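# Put the alphabet block in the toy box

## Task

Place the alphabet block inside the daughter's toy box so it stays there once the robot lets go, with nothing knocked or set down off the table.

## Robot and tools

Robot: two six-joint arms, left_arm and right_arm, each ending in a two-finger gripper whose fingers can fold. Joint order in every row and every result list: shoulder pan, shoulder lift, elbow, wrist 1, wrist 2, wrist 3. Stated joint ranges are -6.283 to 6.283 rad, except the elbow at -3.142 to 3.142; the true ends may differ by up to 0.010 rad.

Frames: the scene frame has its origin at table height, midway between the nominal bases, with +z up, +x out over the table and +y toward left_arm (arm names do not match image sides). Calibrated bases: left_arm at (-0.020, +0.355, +0.040) m, quat_wxyz (+1.000, 0, 0, +0.027); right_arm at (+0.018, -0.346, +0.040) m, unrotated. Each hand's position, orientation, velocities and wrist camera pose are reported in that arm's own base frame; fixed cameras and the table use the scene frame. On the gripper, fingers point along its +z and close along its y. end_effector_position is the spot between the closed pads; the tips reach about 33 mm past it (about 9 mm when wide open). Reported hand poses may be off by a few cm.

The row: every command row has 18 numbers, all in [-1, 1], even when one arm is idle. Numbers 1-6 are left_arm joint offsets, 7-9 are left gripper position, force_limit, speed; numbers 10-18 repeat that for right_arm. Joint numbers are offsets, scaled so 1.0 = 2.222 rad, counted from the Joint targets shown when the action (or move) begins, not from the previous row; sending the same offset again moves further. All-zero offsets re-command the current Joint targets. Gripper numbers are absolute settings: position +1 = open 140 mm, about -0.8 = pads touching, -1 = close until blocked. force_limit sets squeeze (slow close: about 14 N at -1, 40 N at 0, 58 N at +1); speed sets finger travel (about 30, 140, 250 mm/s at -1, 0, +1); faster closes grip harder. Both start at +1. To leave a gripper alone, resend its previous three numbers; 0 is a real command.

execute_actions(actions, cameras): actions is a list of actions; each action is a table of up to 15 rows, one per 1/30 s step, and a short table repeats its last row to fill 15. An action asking a joint more than 0.010 rad beyond its range is rejected for both arms. Images come back only with an empty actions list or when cameras names them ("all", a list of names, or [] for none).

move(target, speed, blend, stop_force, zero, blocking, cameras): target is one 18-number row or a list of up to 15 rows, all offsets measured from the same starting Joint targets. Joints interpolate together, so the hand follows a curve, with no collision avoidance. speed is the top rad/s of the joint travelling farthest, 0.01-3.14, default 0.5 (one value or one per target). blend (rad) rounds corners between listed targets; 0 stops at each. stop_force (3-120 N, both arms) ends an arm's path when the wrist sensor feels that much extra push; use a slow speed with it, keep finger numbers equal across the list, and omit it when backing off a contact. zero (default true) re-zeroes before the move. blocking=false returns after about 0.5 s while motion continues; not allowed with stop_force. The result adds a "move:" line such as done, off_target, moving, held or fault.

wait(seconds 0-10): let time pass holding commands. stop(): brake a running move. zoom_image(camera, region [x0, y0, x1, y1] pixels, at most 504x504) enlarges part of the latest image of that camera. zero_wrist_force(arm) re-zeroes one wrist sensor. finished_scene() ends the scene for good.

Cameras: cam_head_left, cam_head_right, cam_high, cam_low, cam_left_wrist, cam_right_wrist, all 672x504.

Reading results: Joint positions (rad), Joint velocities (rad/s, may read "within noise"), Joint targets (the base for the next offsets), Joint torques (include arm weight; positive toward larger angle), hand pose and velocities, Wrist force/torque along the hand's own axes plus a peak line, Tool commands, motor temperatures. object_status: 0 moving, 1 blocked while opening, 2 blocked while closing (a grip), 3 reached target or pads met (may hold nothing); it can lag 0.2-1.7 s. position_measured is in counts: 3 open, about 75 = 100 mm, 139 = 60 mm, 200 = 20 mm, 230 pads meet. "joint sent to its limit" means a joint was clipped at its end; "joint command not followed" means the inter-arm clearance check altered targets. MOTOR HOT warns of heating.

Gripping: close with position -1 and confirm status 2. Grip within the fingertip quarter of the pads; nearer the palm the fingers fold and a narrow part may slip. To tighten, raise force_limit and change position slightly (-1 to -0.98). Tip-first pressing on a surface folds fingers unnoticed.

Avoid: arm faults (contact torque of 130 N m on big joints or 24.3 N m on wrists, or about 150 N outside force) which freeze an arm 10 s; stiff moves past a firm contact; collisions or squeezes between the arms; dropping the block from height or releasing it while moving; hard hits on fixed or heavy things; anything leaving the table. Large moves may still be finishing when results arrive; time also passes while you think.

Each tool is called in YAML: its name, and indented under it one key for each argument.

## Session

execute_actions:
  actions: []

Scene clock: 0.00 s.
left_arm: end_effector_position=(+0.4279, +0.1852, +0.1073) position_measured=3 object_status=3 end_effector_quat_wxyz=(-0.559, +0.287, +0.742, -0.234) | right_arm: end_effector_position=(+0.8515, +0.1041, +0.1047) position_measured=3 object_status=3 end_effector_quat_wxyz=(-0.277, +0.883, +0.191, +0.327)
Joint positions: left_arm=[0.082 -0.631 0.96 -0.599 -1.518 0.78] | right_arm=[-0.311 -0.852 1.443 -2.552 -0.754 2.575]
Joint velocities: within noise
Joint torques (N m): no reading
Motor temperatures (°C): left_arm=[26 22 26 36 39 33] | right_arm=[24 27 19 30 37 28]
Wrist force (N): no reading
Wrist torque (N m): no reading
Wrist force, peak (N): no reading
Joint targets: left_arm=[0.082 -0.631 0.960 -0.599 -1.518 0.780] | right_arm=[-0.311 -0.852 1.443 -2.552 -0.754 2.575]
Tool commands: left_gripper/position=+1.0 left_gripper/force_limit=+1.0 left_gripper/speed=+1.0 right_gripper/position=+1.0 right_gripper/force_limit=+1.0 right_gripper/speed=+1.0

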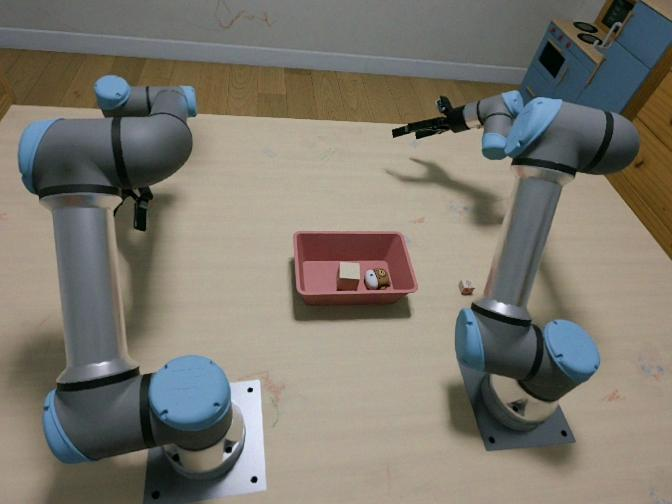

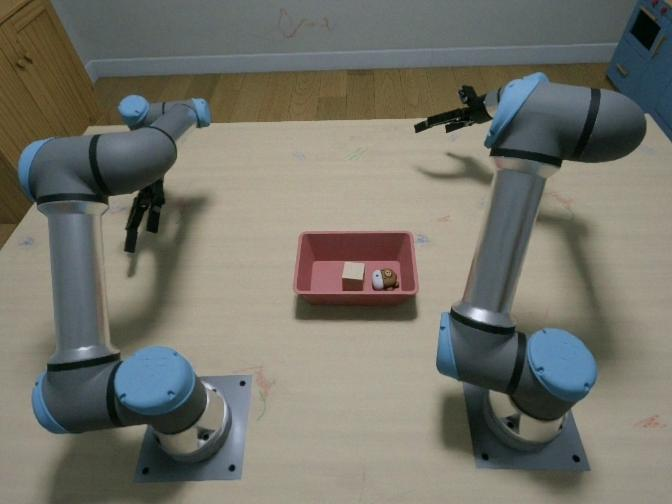

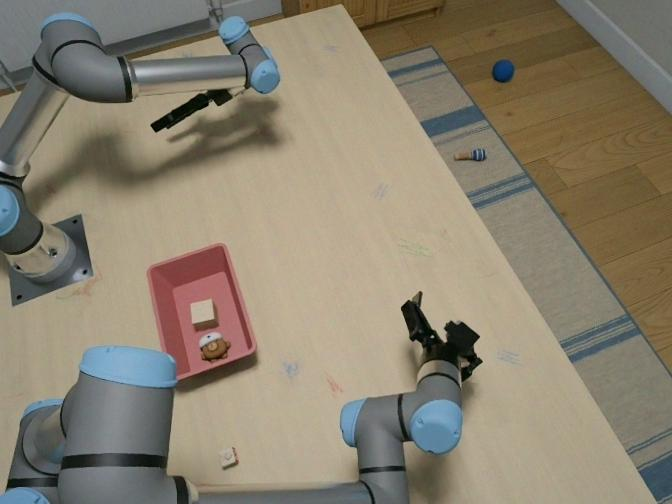

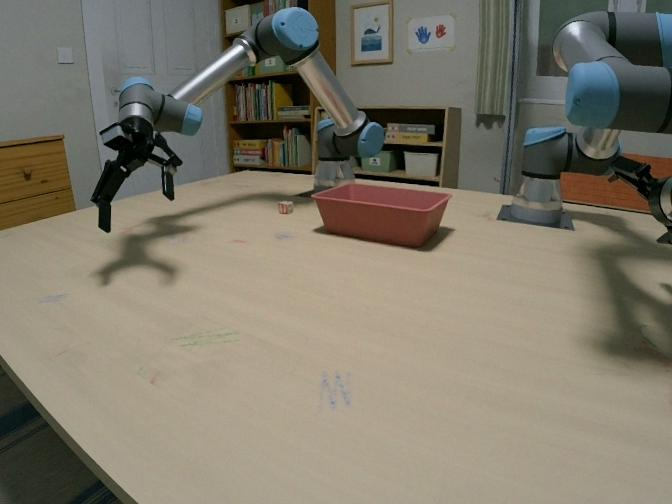

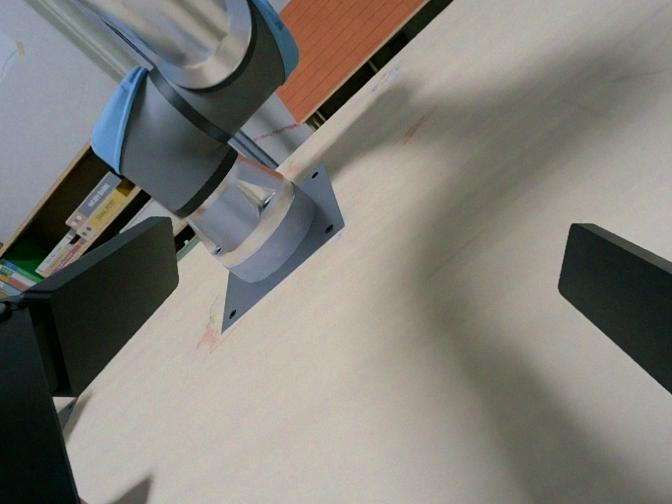

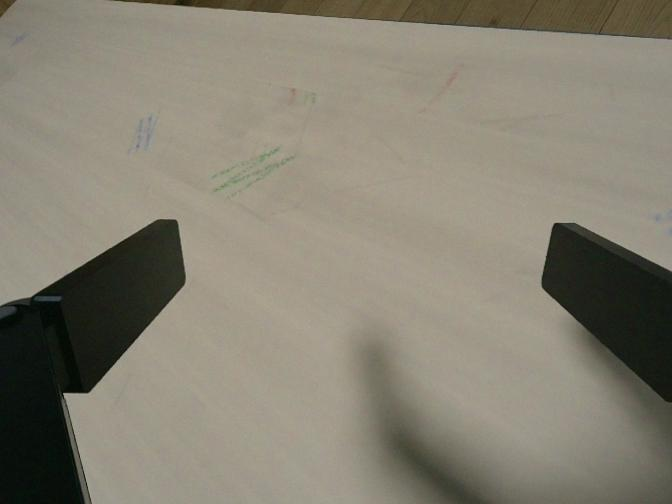

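move:
  target: [0,0,0,0,0,0,1,1,1,-0.0302,-0.5245,0.4166,0.2836,-0.3676,0,0.1,-0.5,0]
  speed: 1.3
  cameras: ["cam_right_wrist","cam_head_right","cam_low","cam_high"]

Scene clock: 84.93 s.
left_arm: end_effector_position=(+0.4279, +0.1852, +0.1073) position_measured=3 object_status=3 end_effector_quat_wxyz=(-0.559, +0.287, +0.742, -0.234) | right_arm: end_effector_position=(+0.3133, +0.0188, +0.0996) position_measured=117 object_status=3 end_effector_quat_wxyz=(+0.000, +0.996, +0.094, +0.000)
Joint positions: left_arm=[0.082 -0.631 0.96 -0.599 -1.518 0.78] | right_arm=[-0.378 -2.018 2.369 -1.922 -1.571 2.575]
Joint torques (N m): left_arm=[-0.08 -54.09 -22.35 2.02 -0.04 -0.07] | right_arm=[-9.87 -13.48 -14.5 -1.03 -1.76 -0.06]
Wrist force (N): left_arm=[0.0 -0.2 -0.1] | right_arm=[-1.4 1.4 0.0]
Wrist torque (N m): left_arm=[-0.04 0.01 0.00] | right_arm=[0.27 0.05 0.03]
Wrist force, peak (N): left_arm=[0.2 0.4 -0.5] | right_arm=[-4.9 0.7 0.4]
Joint targets: left_arm=[0.082 -0.631 0.960 -0.599 -1.518 0.780] | right_arm=[-0.378 -2.018 2.369 -1.922 -1.571 2.575]
move: done
camera_calibration:
cam_right_wrist: T_world_to_cam=[[0.180419, -0.983494, -0.0137477, -0.0280547], [-0.91693, -0.173233, 0.359486, 0.254001], [-0.355934, -0.0522523, -0.933049, 0.345582], [0, 0, 0, 1]] pos_world=[0.360967, 0.0344672, 0.23075]
Images, in order (width x height): cam_head_right 672x504, cam_high 672x504, cam_low 672x504, cam_right_wrist 672x504.

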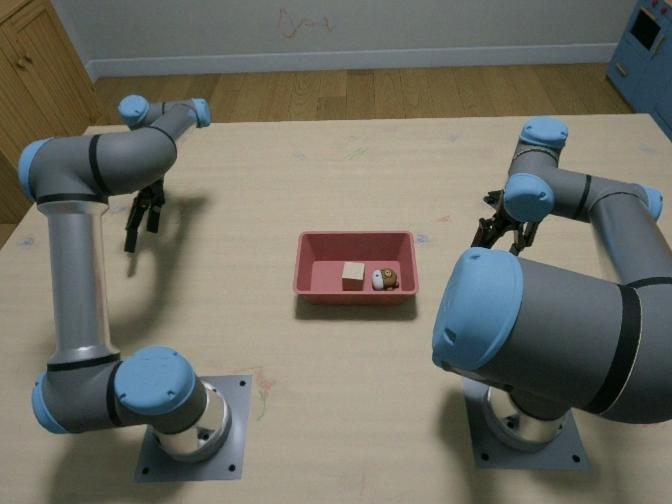

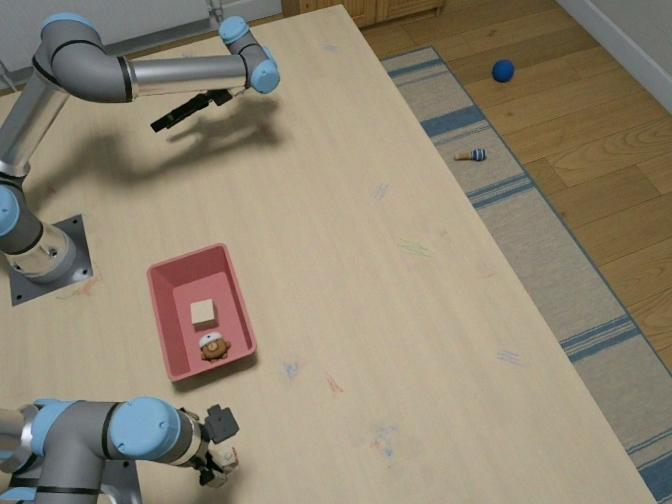

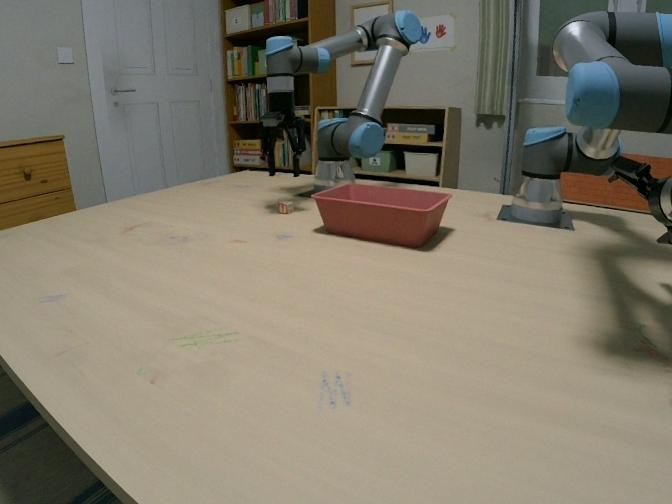

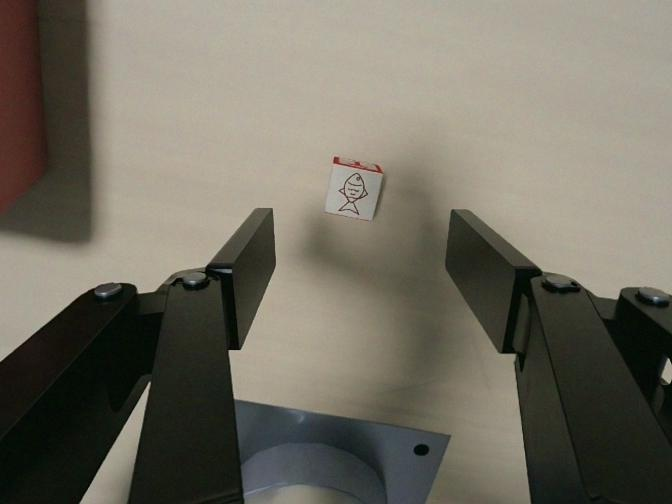

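move:
  target:
    - [0,0,0,0,0,0,1,1,1,-0.0023,0.0861,0.0878,-0.1739,0,0.0826,0.1,-0.5,0]
    - [0,0,0,0,0,0,1,1,1,-0.0023,0.0861,0.0878,-0.1739,0,0.0826,-1,-0.2,-1]
    - [0,0,0,0,0,0,1,1,1,-0.0023,-0.0155,-0.0285,0.0440,0,0.0826,-1,-0.2,-1]
    - [0,0,0,0,0,0,1,1,1,0.4535,0.2976,-0.2941,-0.0035,0,-0.1685,-1,-0.2,-1]
  speed: [0.5,0.5,0.7,1.1]
  blend: [0,0,0.15,0]
  cameras: ["cam_right_wrist","cam_low","cam_head_right","cam_high"]

Scene clock: 211.03 s.
left_arm: end_effector_position=(+0.4279, +0.1852, +0.1073) position_measured=3 object_status=3 end_effector_quat_wxyz=(-0.559, +0.287, +0.742, -0.234) | right_arm: end_effector_position=(+0.3721, +0.4354, +0.1288) position_measured=183 object_status=2 end_effector_quat_wxyz=(+0.000, +0.707, +0.707, +0.000)
Joint positions: left_arm=[0.082 -0.631 0.96 -0.599 -1.518 0.78] | right_arm=[0.629 -1.357 1.716 -1.929 -1.571 2.2]
Joint torques (N m): left_arm=[-0.04 -54.2 -21.05 1.85 -0.17 -0.11] | right_arm=[10.12 -28.05 -26.68 -4.41 -0.68 -1.85]
Wrist force (N): left_arm=[0.3 -0.1 -0.2] | right_arm=[-1.4 1.5 0.1]
Wrist torque (N m): left_arm=[-0.02 -0.05 -0.01] | right_arm=[0.27 0.06 0.10]
Wrist force, peak (N): left_arm=[0.5 0.5 0.0] | right_arm=[-4.1 0.3 -12.1]
Joint targets: left_arm=[0.082 -0.631 0.960 -0.599 -1.518 0.780] | right_arm=[0.629 -1.357 1.716 -1.929 -1.571 2.200]
move: done
camera_calibration:
cam_right_wrist: T_world_to_cam=[[0.999874, -0.00758878, -0.0139108, -0.358373], [-0.00207856, -0.933093, 0.359629, 0.360053], [-0.0157092, -0.359555, -0.932992, 0.422749], [0, 0, 0, 1]] pos_world=[0.365718, 0.485245, 0.25995]
Images, in order (width x height): cam_head_right 672x504, cam_high 672x504, cam_low 672x504, cam_right_wrist 672x504.

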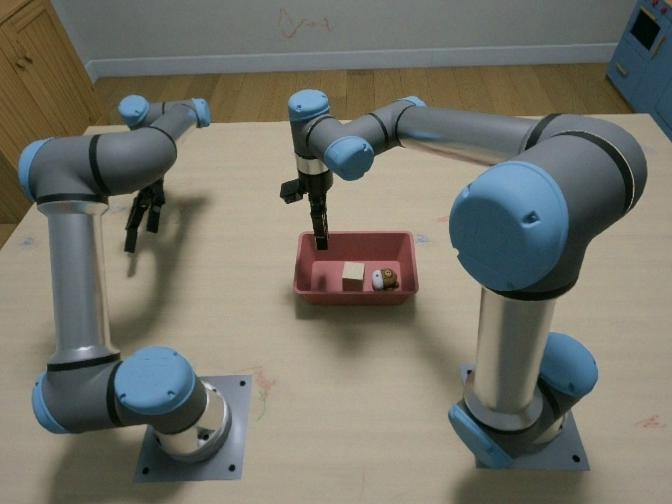

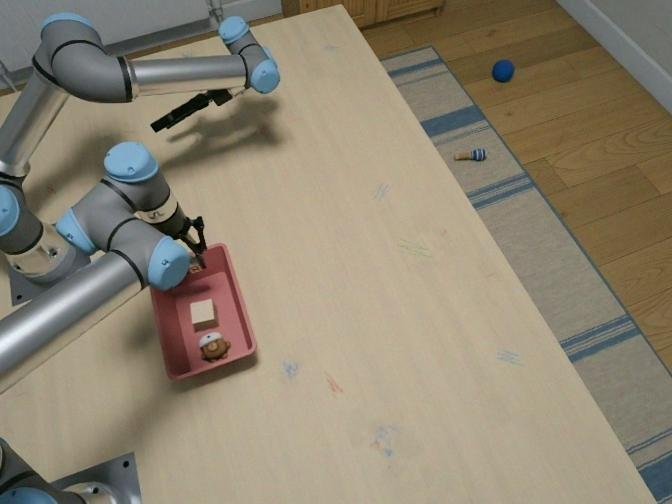

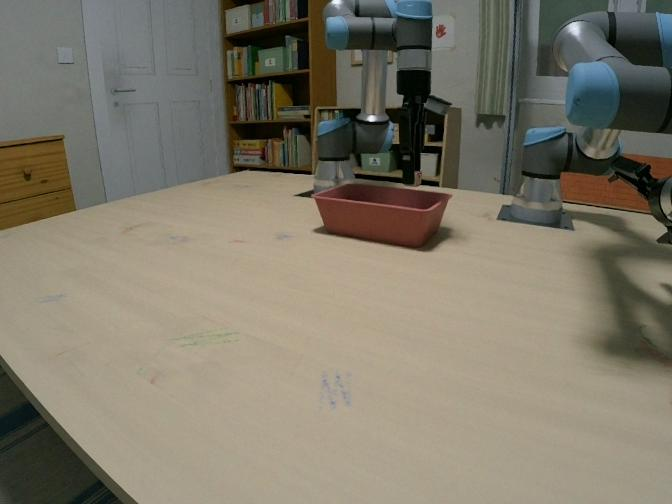

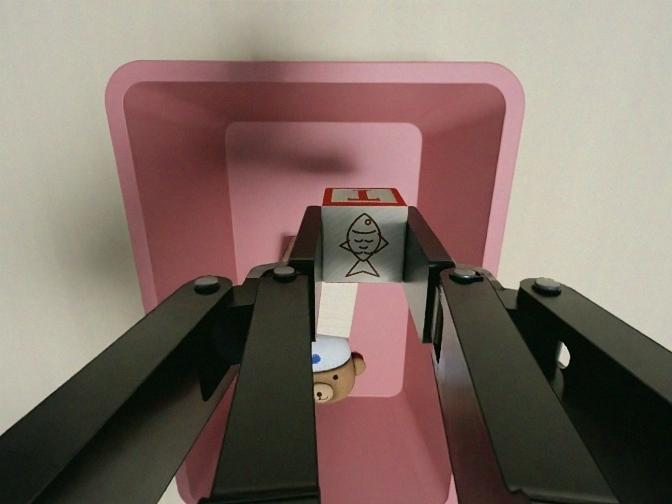

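move:
  target:
    - [0,0,0,0,0,0,1,1,1,0.0114,0.0453,0.0760,-0.1213,0,0.0113,-1,-0.2,-1]
    - [0,0,0,0,0,0,1,1,1,0.0114,0.0646,0.0887,-0.1533,0,0.0113,-1,-0.2,-1]
  speed: [0.4,0.08]
  stop_force: 8
  cameras: ["cam_right_wrist","cam_high"]

Scene clock: 248.80 s.
left_arm: end_effector_position=(+0.4279, +0.1852, +0.1073) position_measured=3 object_status=3 end_effector_quat_wxyz=(-0.559, +0.287, +0.742, -0.234) | right_arm: end_effector_position=(+0.3541, +0.4396, +0.0016) position_measured=183 object_status=2 end_effector_quat_wxyz=(+0.000, +0.707, +0.707, +0.000)
Joint positions: left_arm=[0.082 -0.631 0.96 -0.599 -1.518 0.78] | right_arm=[0.655 -1.22 1.908 -2.258 -1.571 2.225]
Joint torques (N m): left_arm=[0.62 -54.98 -21.71 2.03 -0.31 -0.09] | right_arm=[6.04 -49.33 -23.95 -1.07 0.34 0.95]
Wrist force (N): left_arm=[-0.1 0.2 0.1] | right_arm=[-1.3 0.9 0.1]
Wrist torque (N m): left_arm=[0.03 0.02 0.00] | right_arm=[0.17 0.04 -0.01]
Wrist force, peak (N): left_arm=[0.4 0.4 -0.2] | right_arm=[-2.6 0.2 -31.4]
Joint targets: left_arm=[0.082 -0.631 0.960 -0.599 -1.518 0.780] | right_arm=[0.654 -1.220 1.908 -2.258 -1.571 2.225]
move: contact (right_arm); path passed 1 of 2 targets; right_arm: the wrist 1 is farthest, 0.012 rad from its target
camera_calibration:
cam_right_wrist: T_world_to_cam=[[0.999878, -0.00714407, -0.0138642, -0.342341], [-0.00168041, -0.933096, 0.359624, 0.40958], [-0.0155058, -0.359557, -0.932994, 0.305137], [0, 0, 0, 1]] pos_world=[0.347719, 0.489446, 0.13265]
Images, in order (width x height): cam_high 672x504, cam_right_wrist 672x504.

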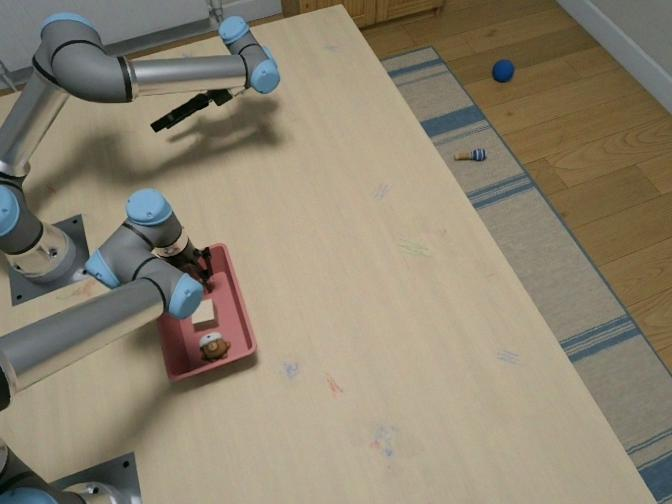

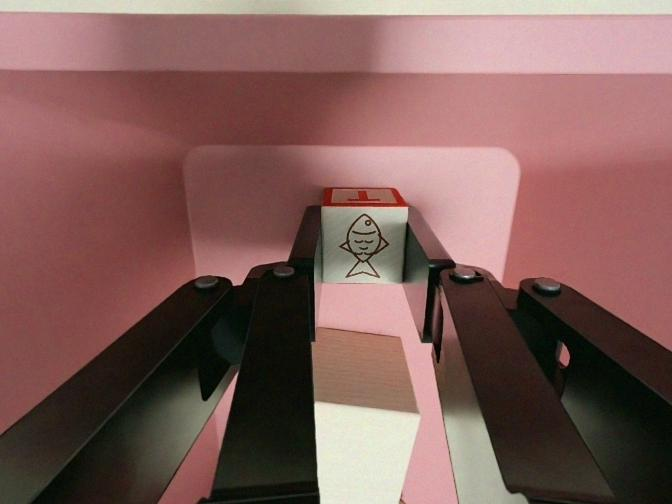

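move:
  target:
    - [0,0,0,0,0,0,1,1,1,0,0,0,0,0,0,0.0,-0.2,-0.9]
    - [0,0,0,0,0,0,1,1,1,0,-0.0612,-0.0864,0.1481,0,0,0.0,-0.2,-0.9]
  speed: [0.5,0.5]
  cameras: ["cam_right_wrist","cam_head_right"]

Scene clock: 265.33 s.
left_arm: end_effector_position=(+0.4279, +0.1852, +0.1073) position_measured=3 object_status=3 end_effector_quat_wxyz=(-0.559, +0.287, +0.742, -0.234) | right_arm: end_effector_position=(+0.3607, +0.4446, +0.1283) position_measured=129 object_status=3 end_effector_quat_wxyz=(+0.000, +0.707, +0.707, -0.001)
Joint positions: left_arm=[0.082 -0.631 0.96 -0.599 -1.518 0.78] | right_arm=[0.654 -1.356 1.716 -1.929 -1.571 2.225]
Joint torques (N m): left_arm=[-0.56 -54.6 -20.86 2.01 -0.26 -0.27] | right_arm=[-9.1 -46.1 -27.03 -1.31 0.25 -1.11]
Wrist force (N): left_arm=[0.2 0.2 -0.1] | right_arm=[-1.1 1.2 0.0]
Wrist torque (N m): left_arm=[0.03 -0.03 0.00] | right_arm=[0.22 0.01 0.00]
Wrist force, peak (N): left_arm=[0.6 0.1 0.1] | right_arm=[-1.2 1.1 -1.4]
Joint targets: left_arm=[0.082 -0.631 0.960 -0.599 -1.518 0.780] | right_arm=[0.654 -1.356 1.716 -1.929 -1.571 2.225]
move: done
camera_calibration:
cam_right_wrist: T_world_to_cam=[[0.999865, -0.00718894, -0.0148071, -0.346973], [-0.00137286, -0.93287, 0.360211, 0.368376], [-0.0164026, -0.360142, -0.932753, 0.425923], [0, 0, 0, 1]] pos_world=[0.354418, 0.494545, 0.259451]
Images, in order (width x height): cam_head_right 672x504, cam_right_wrist 672x504.

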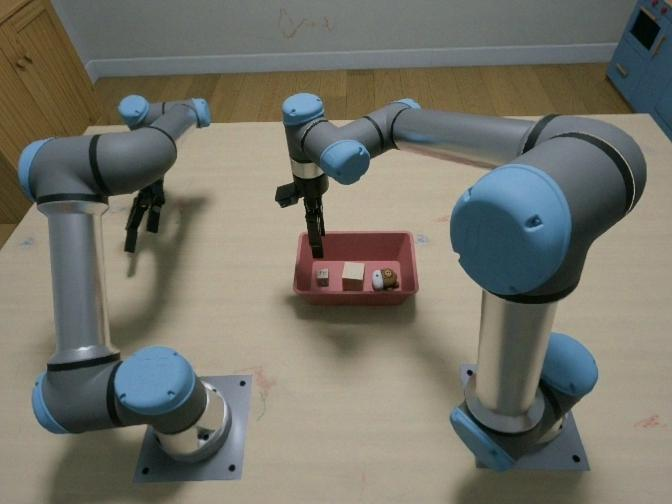

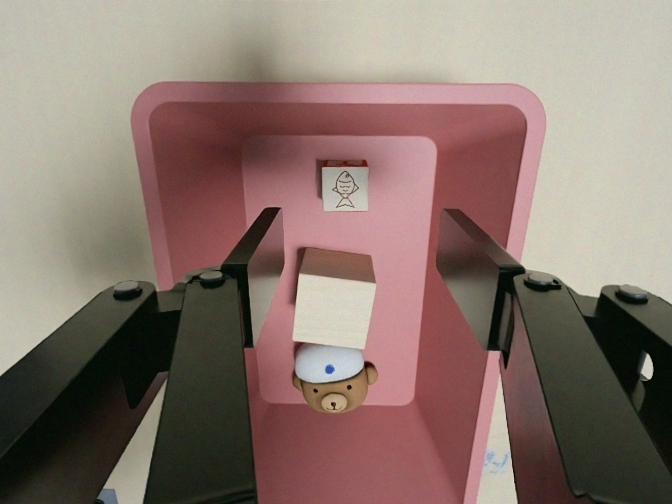

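finished_scene:

The scene is finished: the task was done.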